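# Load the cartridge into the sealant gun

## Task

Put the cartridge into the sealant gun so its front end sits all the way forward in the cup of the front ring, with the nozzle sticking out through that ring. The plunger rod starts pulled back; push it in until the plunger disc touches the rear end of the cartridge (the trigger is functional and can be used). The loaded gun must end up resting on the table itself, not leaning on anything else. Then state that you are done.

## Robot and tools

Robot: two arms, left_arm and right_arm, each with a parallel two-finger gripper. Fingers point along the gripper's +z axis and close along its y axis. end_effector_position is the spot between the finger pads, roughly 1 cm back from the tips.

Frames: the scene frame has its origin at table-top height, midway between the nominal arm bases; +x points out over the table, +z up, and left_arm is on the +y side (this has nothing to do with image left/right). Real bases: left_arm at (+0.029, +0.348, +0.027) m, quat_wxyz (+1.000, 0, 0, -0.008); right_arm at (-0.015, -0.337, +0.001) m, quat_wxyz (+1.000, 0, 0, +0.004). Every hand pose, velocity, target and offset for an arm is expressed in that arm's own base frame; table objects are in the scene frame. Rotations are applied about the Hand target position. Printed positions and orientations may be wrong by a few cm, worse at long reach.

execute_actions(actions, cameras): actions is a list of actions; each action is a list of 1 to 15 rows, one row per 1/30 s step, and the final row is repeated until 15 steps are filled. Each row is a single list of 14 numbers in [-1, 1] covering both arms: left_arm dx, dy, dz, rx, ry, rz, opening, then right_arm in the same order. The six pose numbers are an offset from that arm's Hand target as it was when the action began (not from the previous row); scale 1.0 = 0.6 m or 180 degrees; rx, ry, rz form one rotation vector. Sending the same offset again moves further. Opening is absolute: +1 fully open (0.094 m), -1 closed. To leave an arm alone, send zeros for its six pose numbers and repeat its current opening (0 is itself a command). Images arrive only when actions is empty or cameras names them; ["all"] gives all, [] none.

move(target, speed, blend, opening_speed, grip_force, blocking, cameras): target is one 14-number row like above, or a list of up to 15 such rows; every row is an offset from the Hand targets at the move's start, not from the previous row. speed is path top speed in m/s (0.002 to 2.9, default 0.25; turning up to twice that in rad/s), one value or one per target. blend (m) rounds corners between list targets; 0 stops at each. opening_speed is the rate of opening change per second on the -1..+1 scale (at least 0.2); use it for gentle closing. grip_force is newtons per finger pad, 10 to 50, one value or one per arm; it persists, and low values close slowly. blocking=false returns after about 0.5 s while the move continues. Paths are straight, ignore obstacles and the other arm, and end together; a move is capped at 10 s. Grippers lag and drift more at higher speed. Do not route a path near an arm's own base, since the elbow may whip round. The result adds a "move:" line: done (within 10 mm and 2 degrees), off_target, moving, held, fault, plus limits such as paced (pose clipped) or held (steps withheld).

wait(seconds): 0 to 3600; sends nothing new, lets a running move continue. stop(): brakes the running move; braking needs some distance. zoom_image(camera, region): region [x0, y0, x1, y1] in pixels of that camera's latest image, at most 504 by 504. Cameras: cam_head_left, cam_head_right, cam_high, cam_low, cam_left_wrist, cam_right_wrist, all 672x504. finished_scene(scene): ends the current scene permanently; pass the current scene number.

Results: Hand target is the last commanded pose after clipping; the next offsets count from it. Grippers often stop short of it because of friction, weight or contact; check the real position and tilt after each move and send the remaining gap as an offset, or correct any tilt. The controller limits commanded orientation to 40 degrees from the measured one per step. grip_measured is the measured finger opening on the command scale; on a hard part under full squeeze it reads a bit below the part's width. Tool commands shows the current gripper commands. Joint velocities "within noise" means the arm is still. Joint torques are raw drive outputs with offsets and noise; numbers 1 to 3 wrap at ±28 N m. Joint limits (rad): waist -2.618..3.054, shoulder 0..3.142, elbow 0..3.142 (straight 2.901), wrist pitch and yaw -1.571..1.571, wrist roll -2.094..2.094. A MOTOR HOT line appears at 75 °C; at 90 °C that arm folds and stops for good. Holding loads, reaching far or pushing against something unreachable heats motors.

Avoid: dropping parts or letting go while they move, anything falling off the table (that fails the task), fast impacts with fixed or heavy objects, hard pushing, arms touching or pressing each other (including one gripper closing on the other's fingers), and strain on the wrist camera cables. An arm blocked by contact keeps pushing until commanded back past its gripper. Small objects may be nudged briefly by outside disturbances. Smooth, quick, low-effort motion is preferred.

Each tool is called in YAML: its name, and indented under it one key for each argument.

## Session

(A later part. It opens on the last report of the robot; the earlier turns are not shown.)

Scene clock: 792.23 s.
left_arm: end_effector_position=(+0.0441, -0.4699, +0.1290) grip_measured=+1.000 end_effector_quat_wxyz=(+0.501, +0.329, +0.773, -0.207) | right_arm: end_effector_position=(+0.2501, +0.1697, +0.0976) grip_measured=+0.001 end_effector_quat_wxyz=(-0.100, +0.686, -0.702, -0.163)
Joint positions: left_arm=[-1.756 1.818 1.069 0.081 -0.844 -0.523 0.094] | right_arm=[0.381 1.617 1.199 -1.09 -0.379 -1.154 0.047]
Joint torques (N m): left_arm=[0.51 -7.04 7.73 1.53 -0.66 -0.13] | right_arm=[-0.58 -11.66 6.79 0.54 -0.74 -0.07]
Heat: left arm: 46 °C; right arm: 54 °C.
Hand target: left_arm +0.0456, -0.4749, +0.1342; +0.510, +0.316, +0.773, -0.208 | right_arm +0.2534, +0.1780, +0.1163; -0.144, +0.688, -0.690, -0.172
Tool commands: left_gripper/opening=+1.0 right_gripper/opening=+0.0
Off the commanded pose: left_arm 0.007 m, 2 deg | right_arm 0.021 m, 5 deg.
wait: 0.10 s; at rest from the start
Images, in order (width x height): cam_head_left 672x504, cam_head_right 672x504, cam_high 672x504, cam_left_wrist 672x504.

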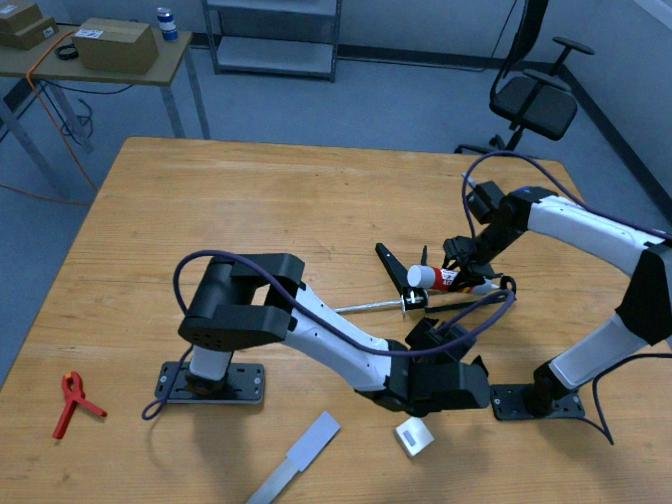

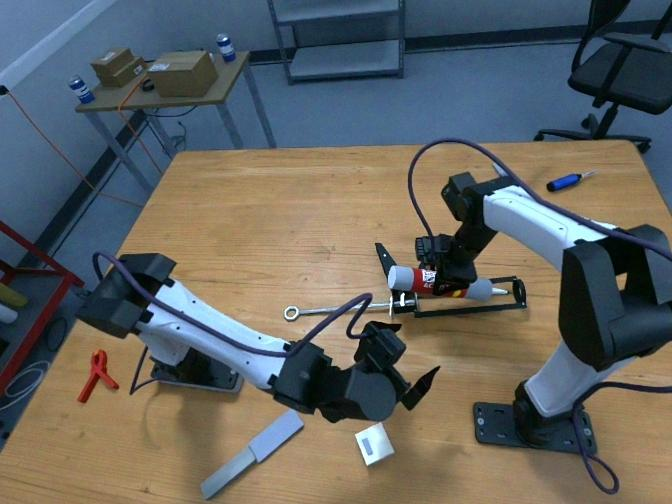

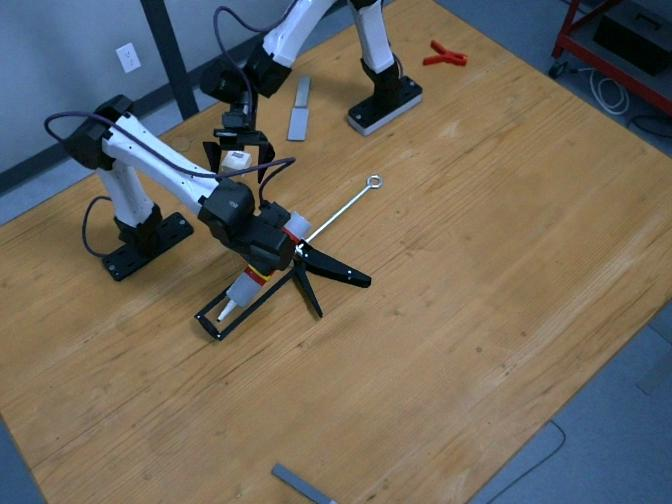

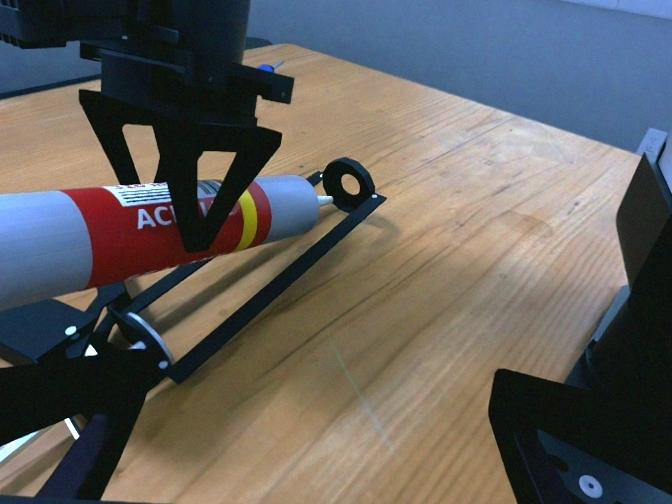

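move:
  target:
    - [0,0,0,0,0,0,1,-0.0043,0.0023,0.056,0,0,0,0.0]
    - [0,0,0,0,0,0,1,-0.0043,0.0023,0.023,0,0,0,0.0]
  speed: 0.1
  cameras: ["cam_head_right","cam_high","cam_left_wrist","cam_low"]

zoom_image:
  camera: "cam_head_right"
  region: [460, 260, 540, 320]

zoom_image:
  camera: "cam_high"
  region: [190, 290, 250, 350]

zoom_image:
  camera: "cam_left_wrist"
  region: [290, 130, 400, 230]

zoom_image:
  camera: "cam_low"
  region: [95, 240, 185, 320]

Scene clock: 835.40 s.
left_arm: end_effector_position=(+0.0441, -0.4699, +0.1290) grip_measured=+1.000 end_effector_quat_wxyz=(+0.501, +0.329, +0.773, -0.207) | right_arm: end_effector_position=(+0.2488, +0.1697, +0.1141) grip_measured=+0.005 end_effector_quat_wxyz=(-0.105, +0.687, -0.701, -0.162)
Joint positions: left_arm=[-1.756 1.818 1.069 0.081 -0.844 -0.523 0.094] | right_arm=[0.381 1.593 1.24 -1.143 -0.382 -1.154 0.047]
Joint torques (N m): left_arm=[0.55 -7.06 7.77 1.58 -0.66 -0.11] | right_arm=[0.01 -10.65 6.99 0.56 -0.71 0.02]
Heat: left arm: 46 °C; right arm: 54 °C.
Hand target: left_arm +0.0456, -0.4749, +0.1342; +0.510, +0.316, +0.773, -0.208 | right_arm +0.2509, +0.1794, +0.1303; -0.144, +0.688, -0.690, -0.171
Off the commanded pose: left_arm 0.007 m, 2 deg | right_arm 0.019 m, 5 deg.
move: off_target (right_arm)
Images, in order (width x height): cam_head_right 672x504, cam_high 672x504, cam_low 672x504, cam_left_wrist 672x504.

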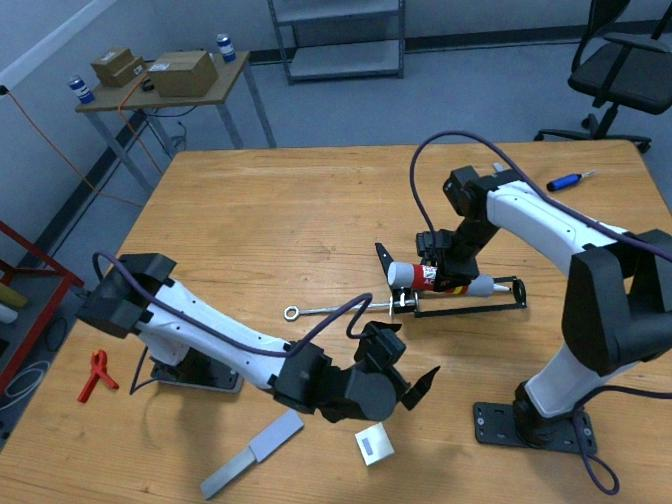

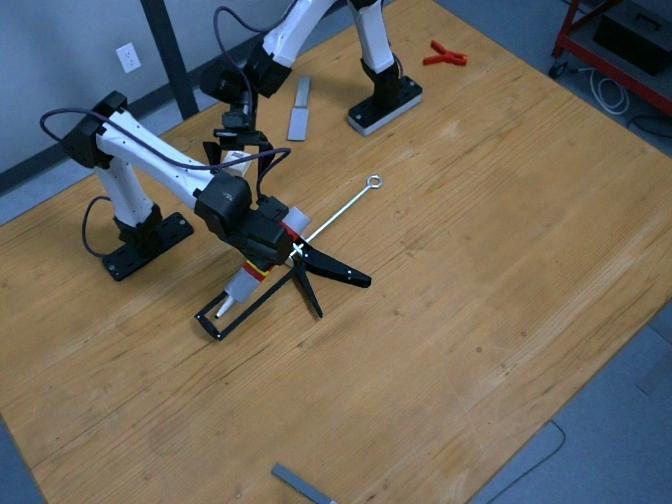

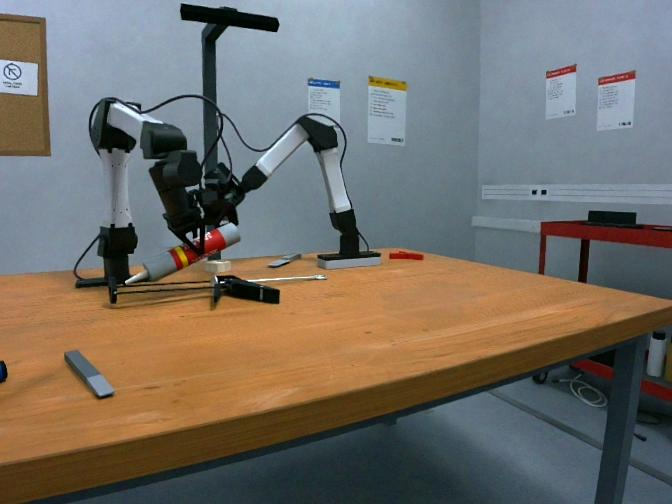

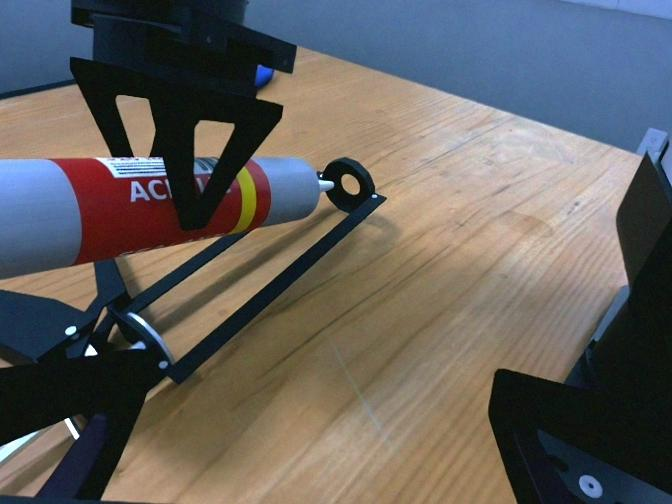

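Scaled by 6.300 from the camera's image (finer frame: 960x720).

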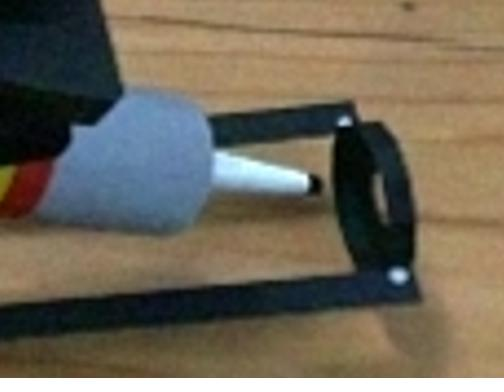

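Scaled by 8.400 from the camera's image (finer frame: 960x720).

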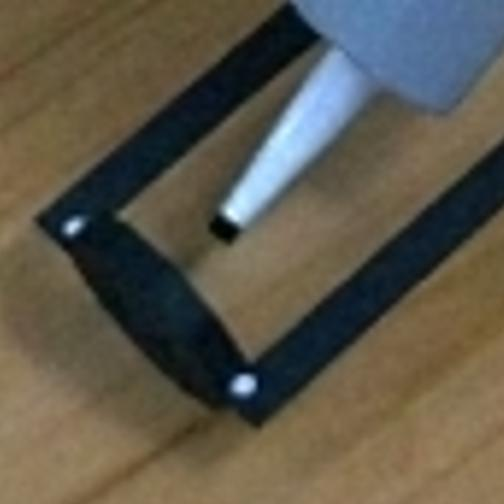

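Scaled by 4.582 from the camera's image (finer frame: 960x720).

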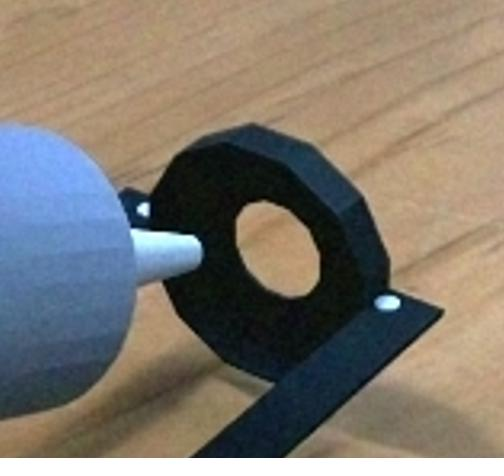

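Scaled by 5.600 from the camera's image (finer frame: 960x720).

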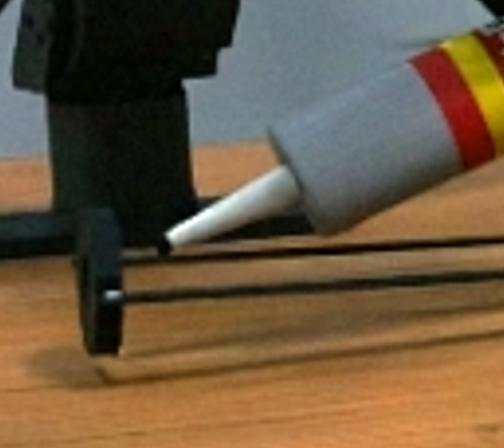

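move:
  target: [0,0,0,0,0,0,1,0.0033,-0.0363,-0.0135,0,0,0,0.0]
  speed: 0.05
  cameras: ["cam_head_right","cam_high","cam_left_wrist","cam_low"]

zoom_image:
  camera: "cam_head_right"
  region: [460, 260, 540, 320]

zoom_image:
  camera: "cam_high"
  region: [190, 290, 250, 350]

zoom_image:
  camera: "cam_left_wrist"
  region: [290, 130, 400, 230]

zoom_image:
  camera: "cam_low"
  region: [95, 240, 185, 320]

Scene clock: 862.83 s.
left_arm: end_effector_position=(+0.0441, -0.4699, +0.1290) grip_measured=+1.000 end_effector_quat_wxyz=(+0.501, +0.329, +0.773, -0.207) | right_arm: end_effector_position=(+0.2501, +0.1495, +0.1038) grip_measured=+0.004 end_effector_quat_wxyz=(-0.101, +0.686, -0.702, -0.164)
Joint positions: left_arm=[-1.756 1.818 1.069 0.081 -0.844 -0.523 0.094] | right_arm=[0.312 1.593 1.2 -1.14 -0.387 -1.228 0.047]
Joint torques (N m): left_arm=[0.61 -7.17 7.72 1.54 -0.64 -0.14] | right_arm=[-0.53 -11.26 6.9 0.42 -0.75 -0.06]
Heat: left arm: 46 °C; right arm: 51 °C.
Hand target: left_arm +0.0456, -0.4749, +0.1342; +0.510, +0.316, +0.773, -0.208 | right_arm +0.2528, +0.1576, +0.1221; -0.144, +0.688, -0.690, -0.171
Off the commanded pose: left_arm 0.007 m, 2 deg | right_arm 0.020 m, 5 deg.
move: off_target (right_arm)
Images, in order (width x height): cam_head_right 672x504, cam_high 672x504, cam_low 672x504, cam_left_wrist 672x504.

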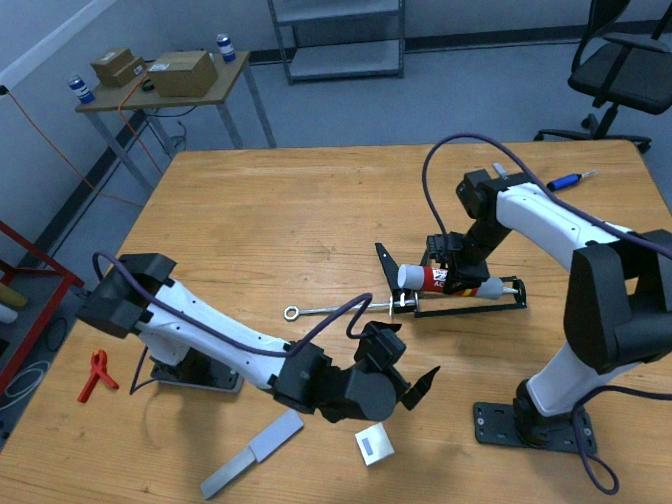

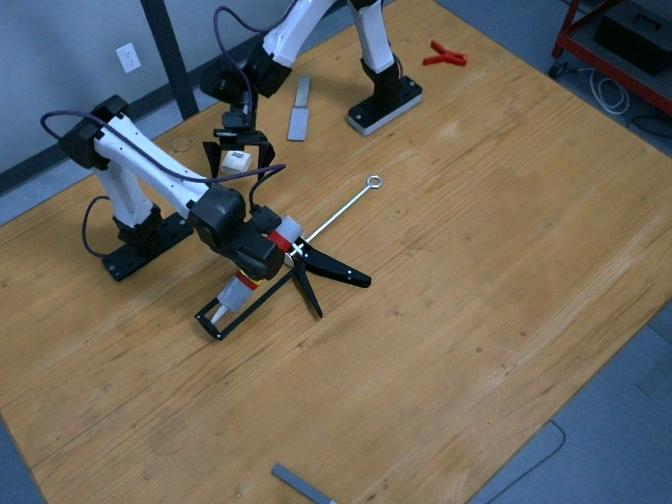

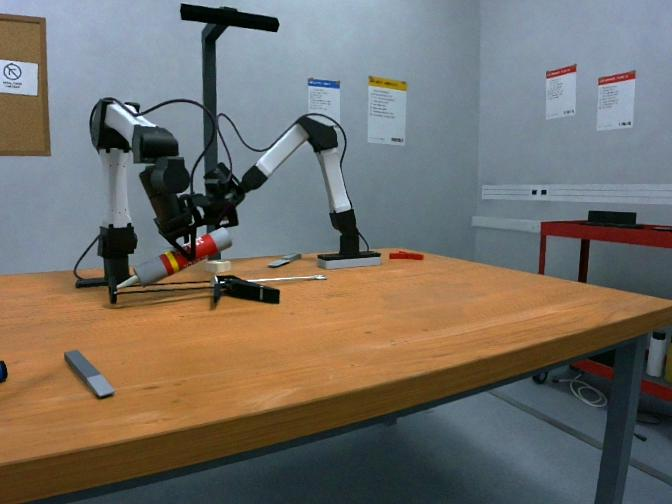

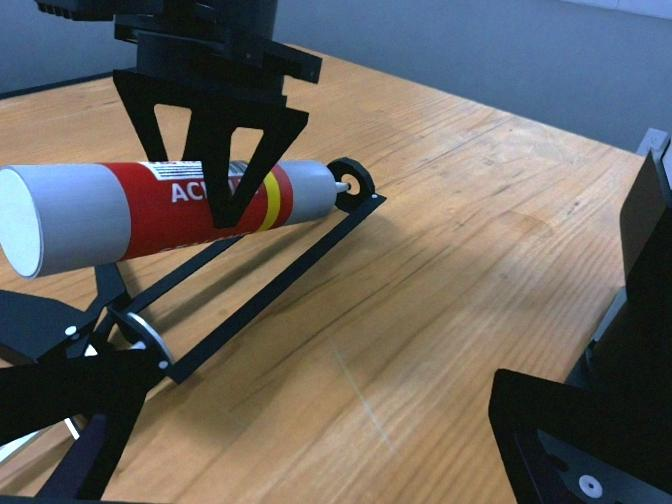

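Scaled by 6.300 from the camera's image (finer frame: 960x720).

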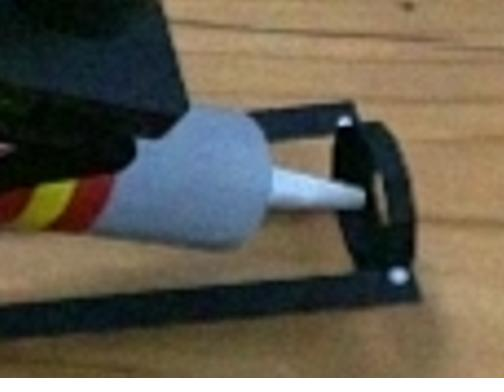

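Scaled by 8.400 from the camera's image (finer frame: 960x720).

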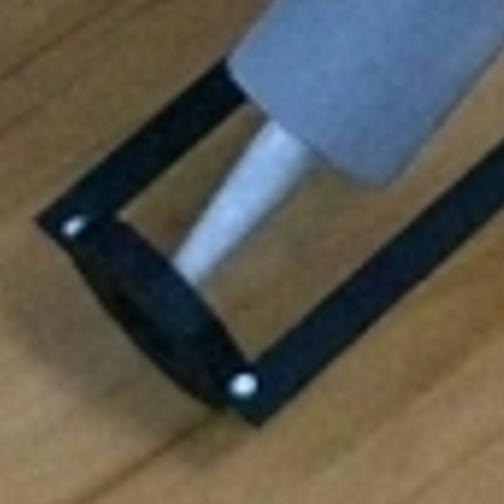

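Scaled by 4.582 from the camera's image (finer frame: 960x720).

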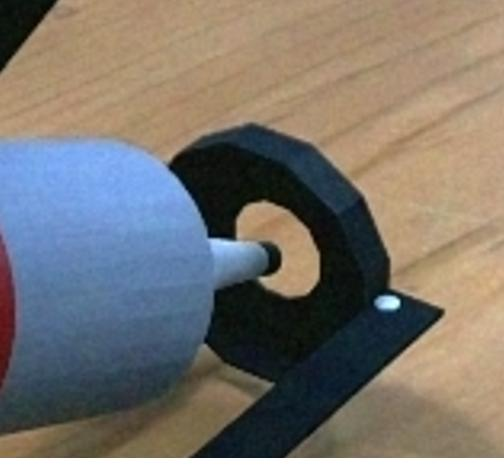

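Scaled by 5.600 from the camera's image (finer frame: 960x720).

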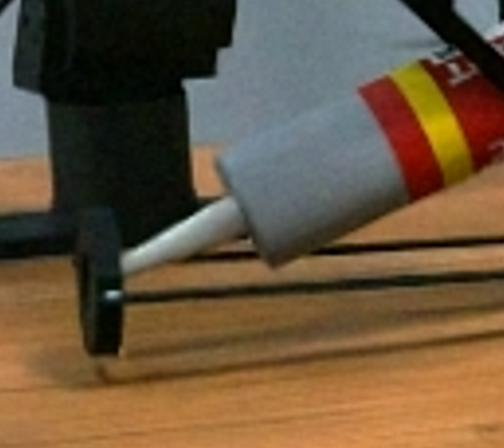

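move:
  target: [0,0,0,0,0,0,1,0.0065,-0.0475,-0.0135,0,0,0,0.0]
  speed: 0.05
  cameras: ["cam_head_right","cam_high","cam_left_wrist","cam_low"]

zoom_image:
  camera: "cam_head_right"
  region: [380, 240, 540, 340]

zoom_image:
  camera: "cam_high"
  region: [190, 290, 250, 350]

zoom_image:
  camera: "cam_left_wrist"
  region: [290, 130, 400, 230]

zoom_image:
  camera: "cam_low"
  region: [95, 220, 245, 320]

Scene clock: 877.43 s.
left_arm: end_effector_position=(+0.0441, -0.4699, +0.1290) grip_measured=+1.000 end_effector_quat_wxyz=(+0.501, +0.329, +0.773, -0.207) | right_arm: end_effector_position=(+0.2570, +0.1220, +0.0976) grip_measured=+0.006 end_effector_quat_wxyz=(-0.110, +0.687, -0.700, -0.162)
Joint positions: left_arm=[-1.756 1.818 1.069 0.081 -0.844 -0.523 0.094] | right_arm=[0.206 1.593 1.173 -1.14 -0.395 -1.344 0.047]
Joint velocities: left_arm=[within noise] | right_arm=[-0.017 -0.007 0.002 -0.007 -0.037 -0.022 -0.005]
Joint torques (N m): left_arm=[0.51 -7.02 7.83 1.59 -0.68 -0.13] | right_arm=[-0.51 -10.77 6.82 0.16 -0.78 -0.11]
Heat: left arm: 47 °C; right arm: 51 °C.
Hand target: left_arm +0.0456, -0.4749, +0.1342; +0.510, +0.316, +0.773, -0.208 | right_arm +0.2567, +0.1291, +0.1140; -0.144, +0.688, -0.690, -0.171
Off the commanded pose: left_arm 0.007 m, 2 deg | right_arm 0.018 m, 4 deg.
move: off_target (right_arm)
Images, in order (width x height): cam_head_right 672x504, cam_high 672x504, cam_low 672x504, cam_left_wrist 672x504.

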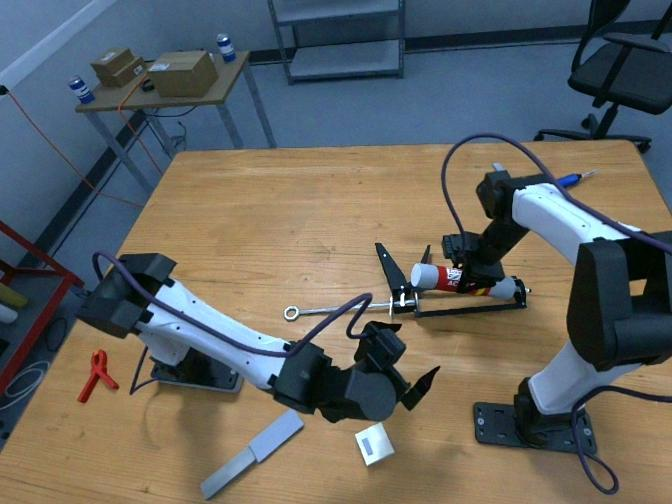

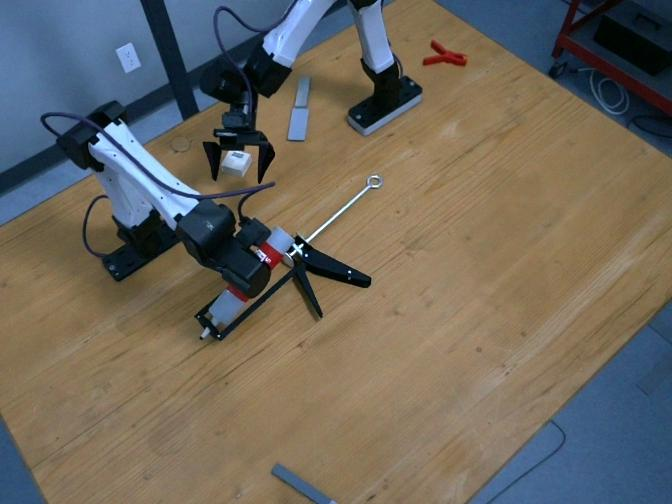

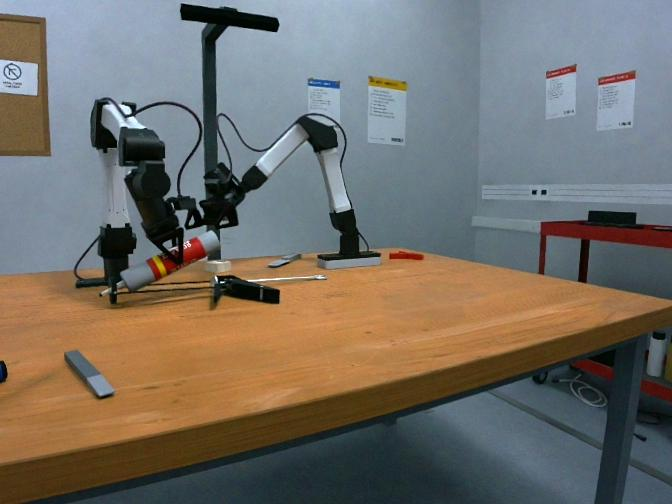

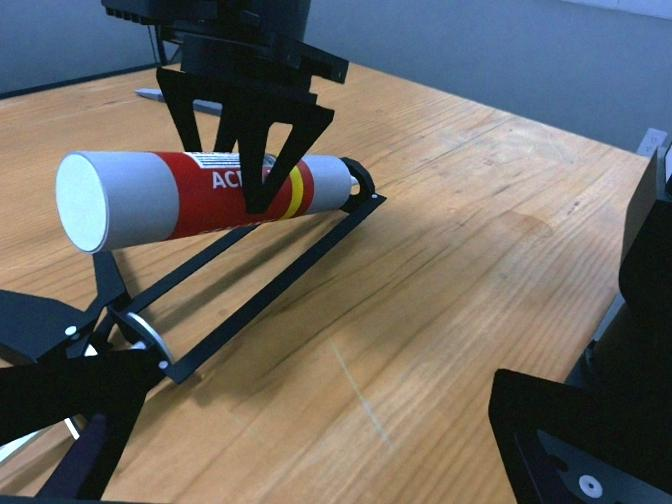

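Scaled by 3.150 from the camera's image (finer frame: 960x720).

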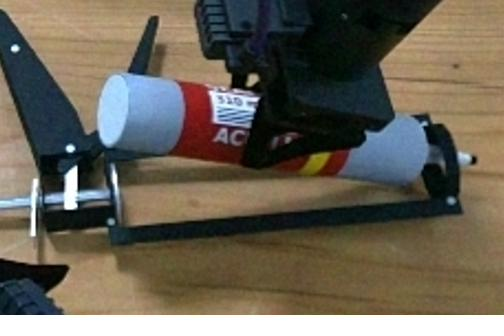

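Scaled by 8.400 from the camera's image (finer frame: 960x720).

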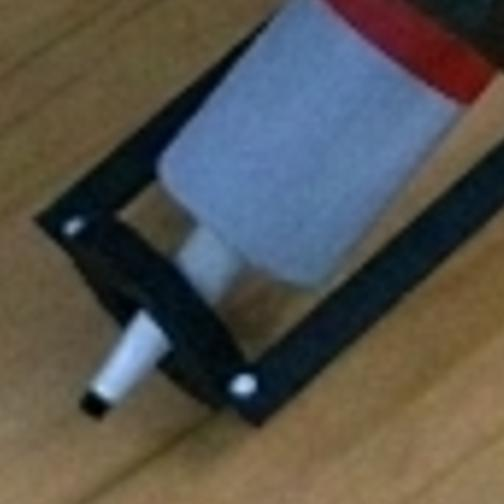

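Scaled by 4.582 from the camera's image (finer frame: 960x720).

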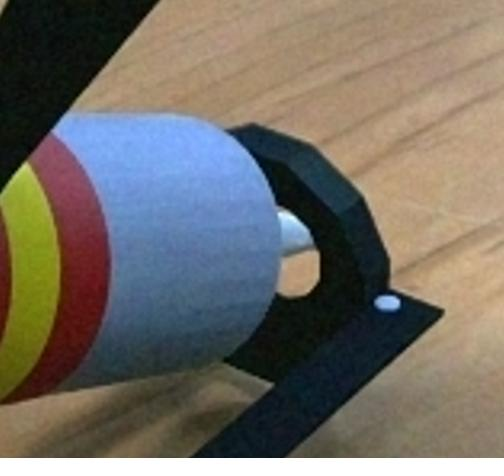

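Scaled by 3.360 from the camera's image (finer frame: 960x720).

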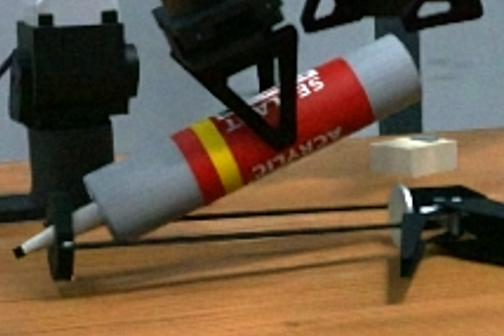

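move:
  target: [0,0,0,0,0,0,1,-0.0060,-0.0040,-0.0200,-0.0190,-0.0026,-0.0030,0.0]
  speed: 0.05
  cameras: ["cam_head_right","cam_high","cam_left_wrist","cam_low"]

zoom_image:
  camera: "cam_head_right"
  region: [380, 240, 540, 340]

zoom_image:
  camera: "cam_high"
  region: [190, 290, 250, 350]

zoom_image:
  camera: "cam_left_wrist"
  region: [290, 130, 400, 230]

zoom_image:
  camera: "cam_low"
  region: [95, 220, 245, 320]

Scene clock: 924.03 s.
left_arm: end_effector_position=(+0.0441, -0.4699, +0.1290) grip_measured=+1.000 end_effector_quat_wxyz=(+0.501, +0.329, +0.773, -0.207) | right_arm: end_effector_position=(+0.2506, +0.1194, +0.0846) grip_measured=+0.006 end_effector_quat_wxyz=(-0.092, +0.689, -0.702, -0.153)
Joint positions: left_arm=[-1.756 1.818 1.069 0.081 -0.844 -0.523 0.094] | right_arm=[0.223 1.593 1.13 -1.112 -0.358 -1.33 0.047]
Joint torques (N m): left_arm=[0.61 -7.06 7.77 1.57 -0.63 -0.12] | right_arm=[0.43 -11.86 6.61 0.3 -0.51 0.14]
Heat: left arm: 47 °C; right arm: 51 °C.
Hand target: left_arm +0.0456, -0.4749, +0.1342; +0.510, +0.316, +0.773, -0.208 | right_arm +0.2531, +0.1267, +0.1020; -0.127, +0.690, -0.698, -0.147
Off the commanded pose: left_arm 0.007 m, 2 deg | right_arm 0.019 m, 4 deg.
move: off_target (right_arm)
Images, in order (width x height): cam_head_right 672x504, cam_high 672x504, cam_low 672x504, cam_left_wrist 672x504.

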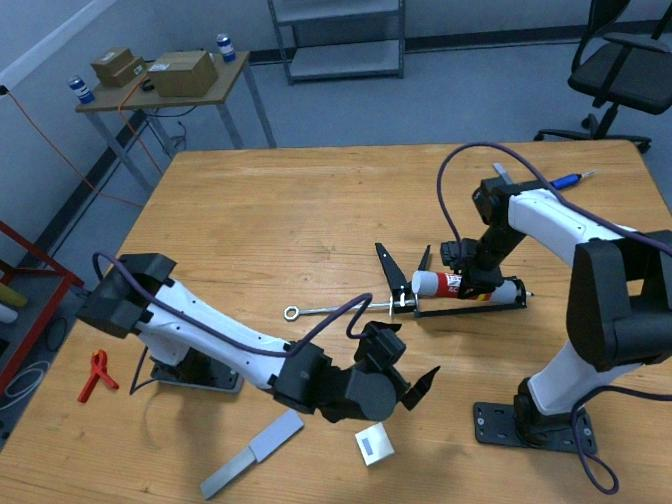

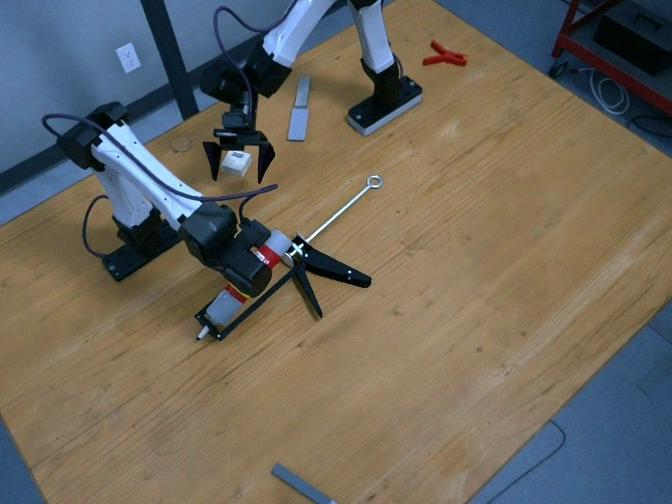

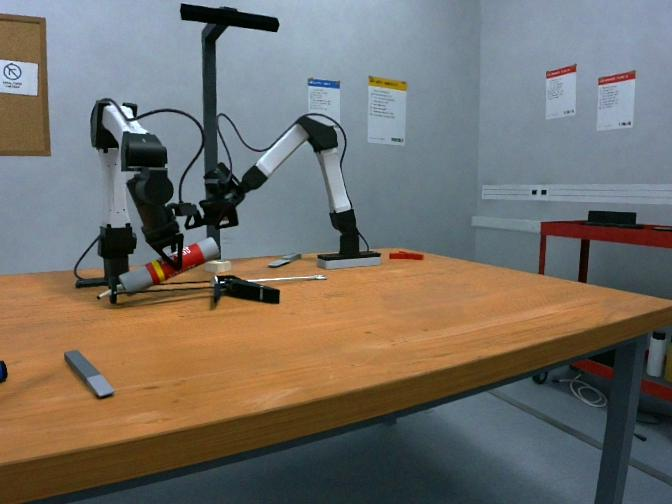

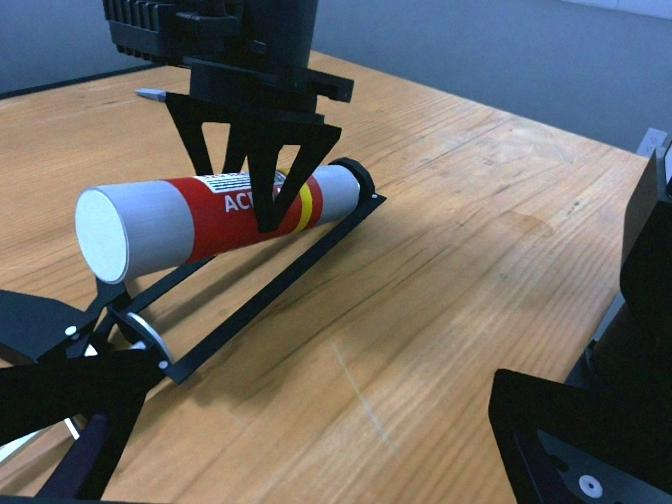

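Scaled by 3.150 from the camera's image (finer frame: 960x720).

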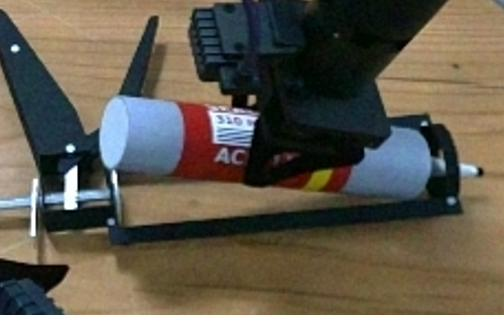

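Scaled by 8.400 from the camera's image (finer frame: 960x720).

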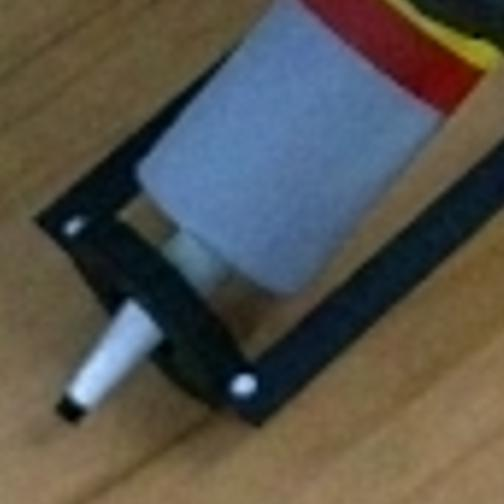

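Scaled by 4.582 from the camera's image (finer frame: 960x720).

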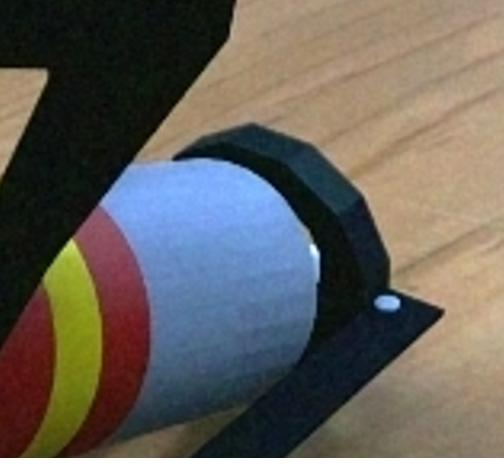

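Scaled by 3.360 from the camera's image (finer frame: 960x720).

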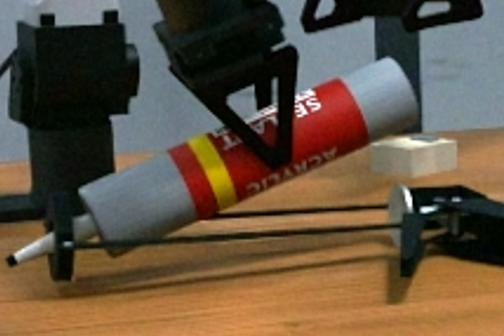

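move:
  target: [0,0,0,0,0,0,1,0.0110,-0.0045,-0.0175,-0.0330,-0.0046,-0.0060,0.0]
  speed: 0.05
  cameras: ["cam_head_right","cam_high","cam_left_wrist","cam_low","cam_right_wrist"]

zoom_image:
  camera: "cam_head_right"
  region: [380, 240, 540, 340]

zoom_image:
  camera: "cam_high"
  region: [190, 290, 250, 350]

zoom_image:
  camera: "cam_left_wrist"
  region: [60, 140, 420, 410]

zoom_image:
  camera: "cam_low"
  region: [95, 220, 245, 320]

Scene clock: 940.17 s.
left_arm: end_effector_position=(+0.0441, -0.4699, +0.1290) grip_measured=+1.000 end_effector_quat_wxyz=(+0.501, +0.329, +0.773, -0.207) | right_arm: end_effector_position=(+0.2542, +0.1177, +0.0796) grip_measured=+0.007 end_effector_quat_wxyz=(-0.071, +0.690, -0.712, -0.111)
Joint positions: left_arm=[-1.756 1.818 1.069 0.081 -0.844 -0.523 0.094] | right_arm=[0.272 1.593 1.13 -1.088 -0.263 -1.265 0.047]
Joint torques (N m): left_arm=[0.53 -7.05 7.71 1.56 -0.66 -0.14] | right_arm=[0.49 -9.74 7.31 0.37 -0.35 0.16]
Heat: left arm: 47 °C; right arm: 52 °C.
Hand target: left_arm +0.0456, -0.4749, +0.1342; +0.510, +0.316, +0.773, -0.208 | right_arm +0.2597, +0.1241, +0.0915; -0.097, +0.690, -0.710, -0.105
Off the commanded pose: left_arm 0.007 m, 2 deg | right_arm 0.015 m, 3 deg.
move: off_target (right_arm)
Images, in order (width x height): cam_head_right 672x504, cam_high 672x504, cam_low 672x504, cam_left_wrist 672x504, cam_right_wrist 672x504.

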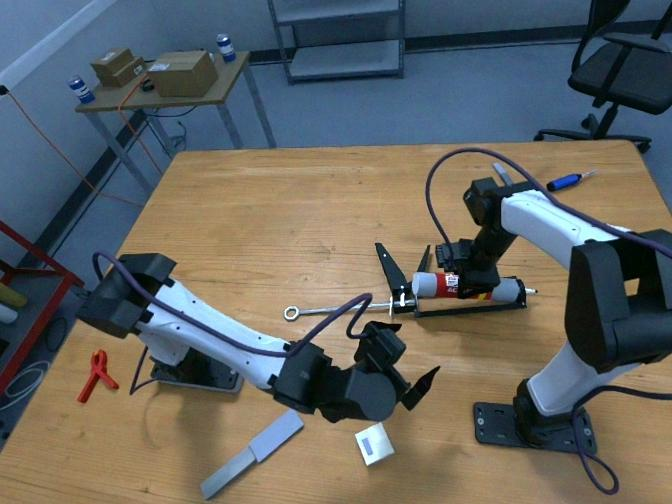

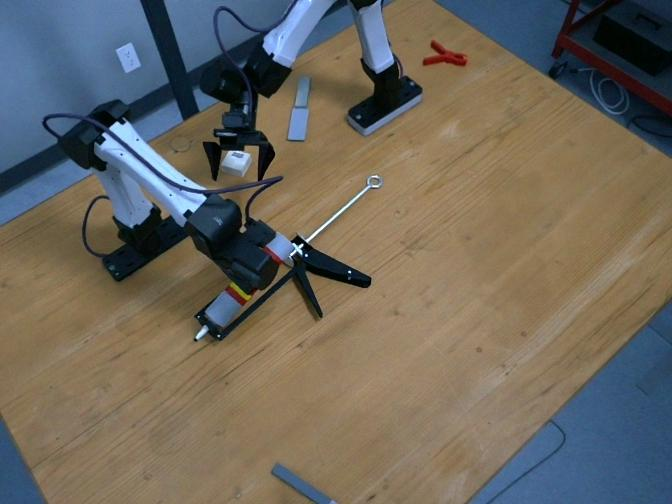

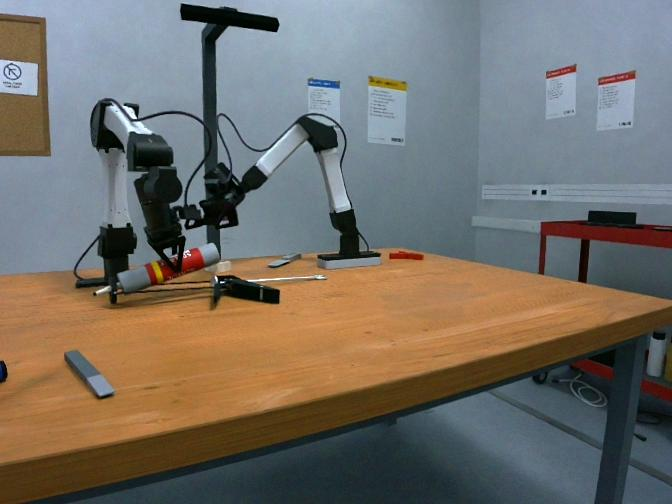

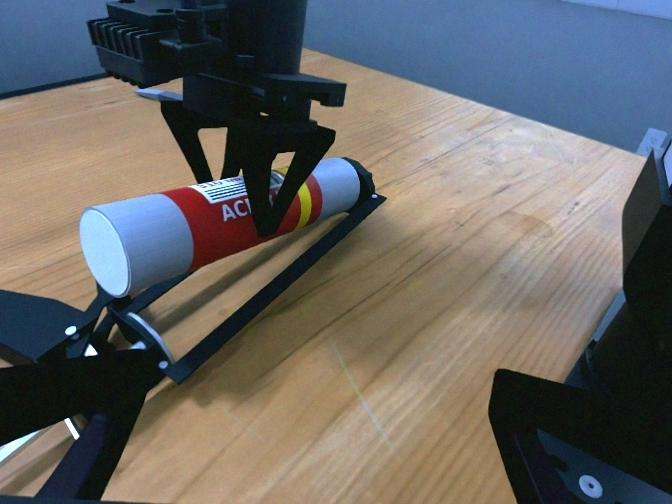

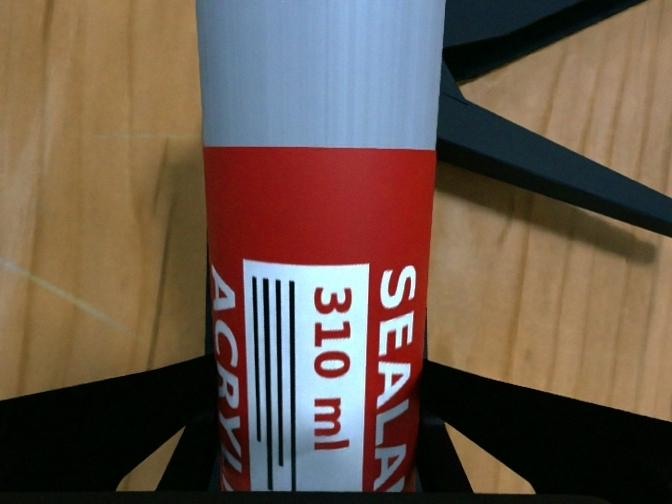

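Scaled by 3.150 from the camera's image (finer frame: 960x720).

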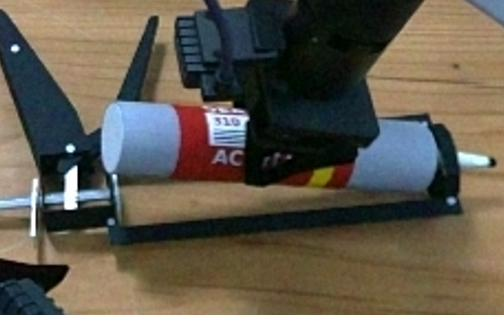

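Scaled by 8.400 from the camera's image (finer frame: 960x720).

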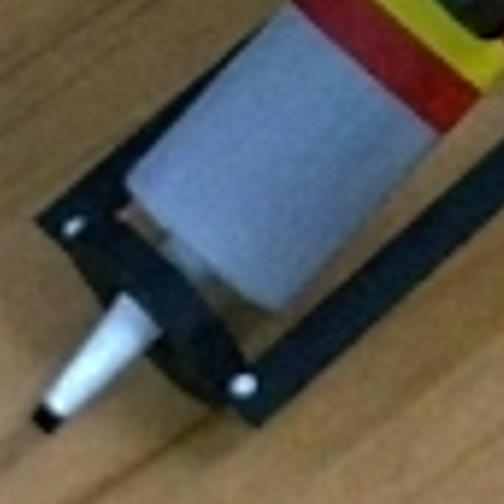

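Scaled by 1.400 from the camera's image (finer frame: 960x720).

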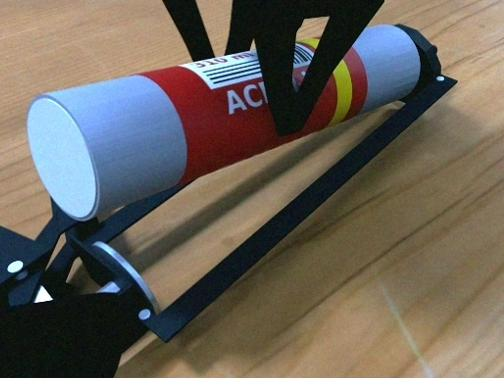

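Scaled by 3.360 from the camera's image (finer frame: 960x720).

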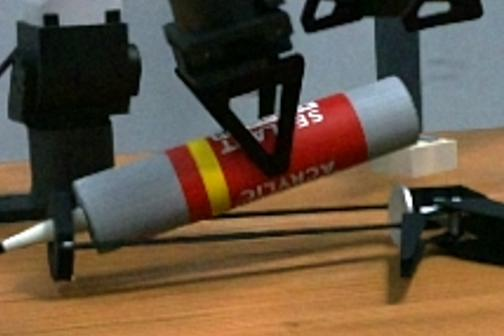

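move:
  target:
    - [0,0,0,0,0,0,1,-0.0015,0.0130,0.002,0,0,0,0.0]
    - [0,0,0,0,0,0,1,-0.0015,0.0130,-0.0125,0,0,0,0.0]
  speed: 0.05
  cameras: ["cam_head_right","cam_high","cam_left_wrist","cam_low"]

zoom_image:
  camera: "cam_high"
  region: [190, 290, 250, 350]

zoom_image:
  camera: "cam_left_wrist"
  region: [60, 140, 420, 410]

zoom_image:
  camera: "cam_low"
  region: [95, 240, 185, 320]

Scene clock: 963.33 s.
left_arm: end_effector_position=(+0.0441, -0.4699, +0.1290) grip_measured=+1.000 end_effector_quat_wxyz=(+0.501, +0.329, +0.773, -0.207) | right_arm: end_effector_position=(+0.2546, +0.1257, +0.0758) grip_measured=+0.007 end_effector_quat_wxyz=(-0.075, +0.691, -0.711, -0.106)
Joint positions: left_arm=[-1.756 1.818 1.069 0.081 -0.844 -0.523 0.094] | right_arm=[0.302 1.593 1.115 -1.054 -0.258 -1.235 0.047]
Joint torques (N m): left_arm=[0.49 -7.12 7.75 1.56 -0.67 -0.11] | right_arm=[0.34 -8.96 6.79 0.44 -0.35 0.13]
Heat: left arm: 47 °C; right arm: 50 °C.
Hand target: left_arm +0.0456, -0.4749, +0.1342; +0.510, +0.316, +0.773, -0.208 | right_arm +0.2587, +0.1318, +0.0840; -0.097, +0.690, -0.710, -0.105
Off the commanded pose: left_arm 0.007 m, 2 deg | right_arm 0.011 m, 3 deg.
move: off_target (right_arm)
Images, in order (width x height): cam_head_right 672x504, cam_high 672x504, cam_low 672x504, cam_left_wrist 672x504.

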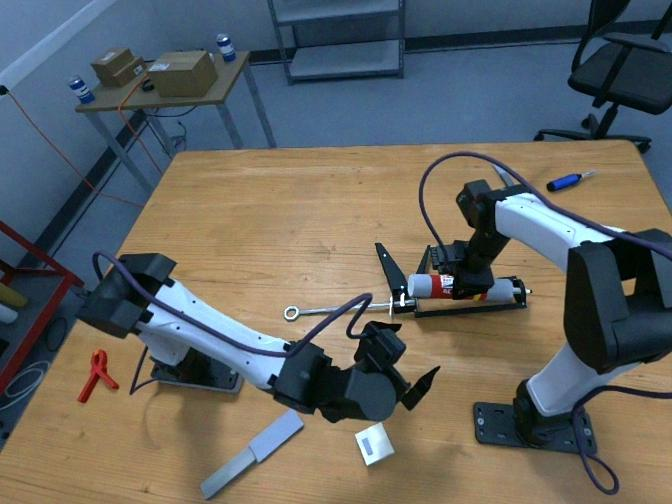

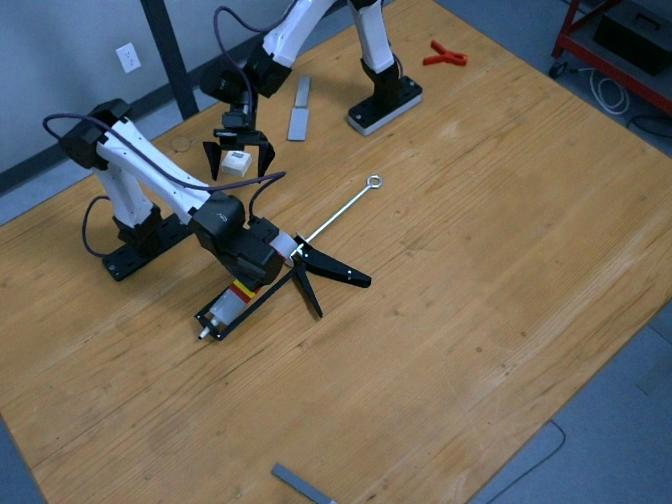

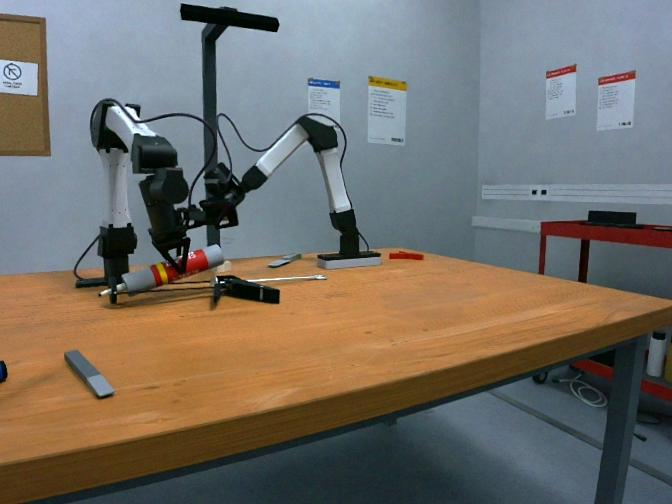

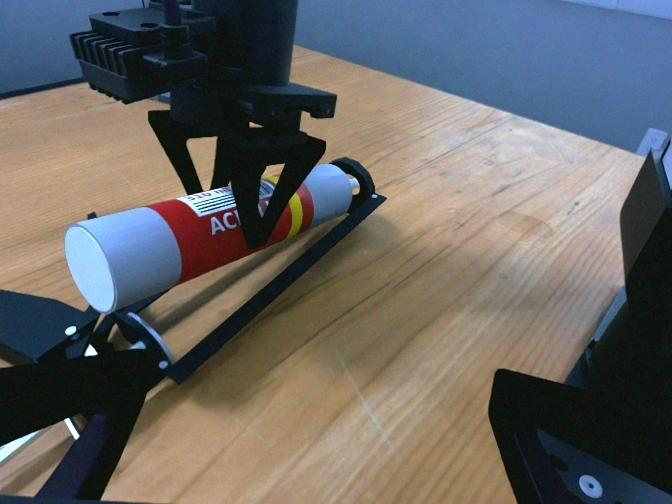

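Scaled by 8.400 from the camera's image (finer frame: 960x720).

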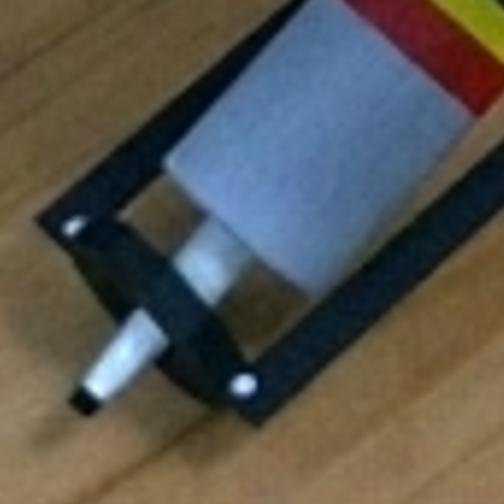

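Scaled by 1.400 from the camera's image (finer frame: 960x720).

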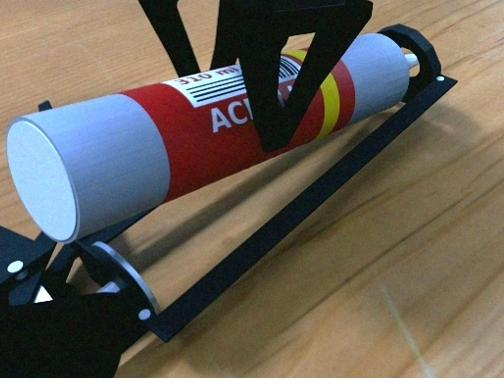

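Scaled by 5.600 from the camera's image (finer frame: 960x720).

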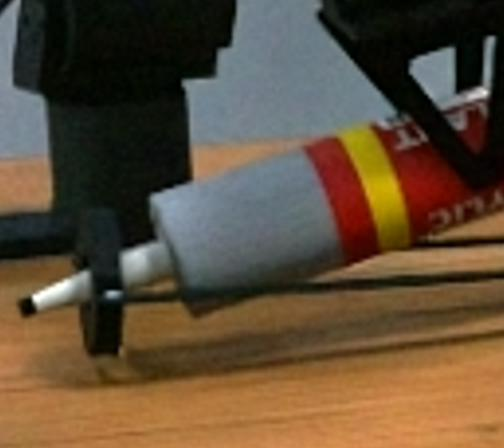

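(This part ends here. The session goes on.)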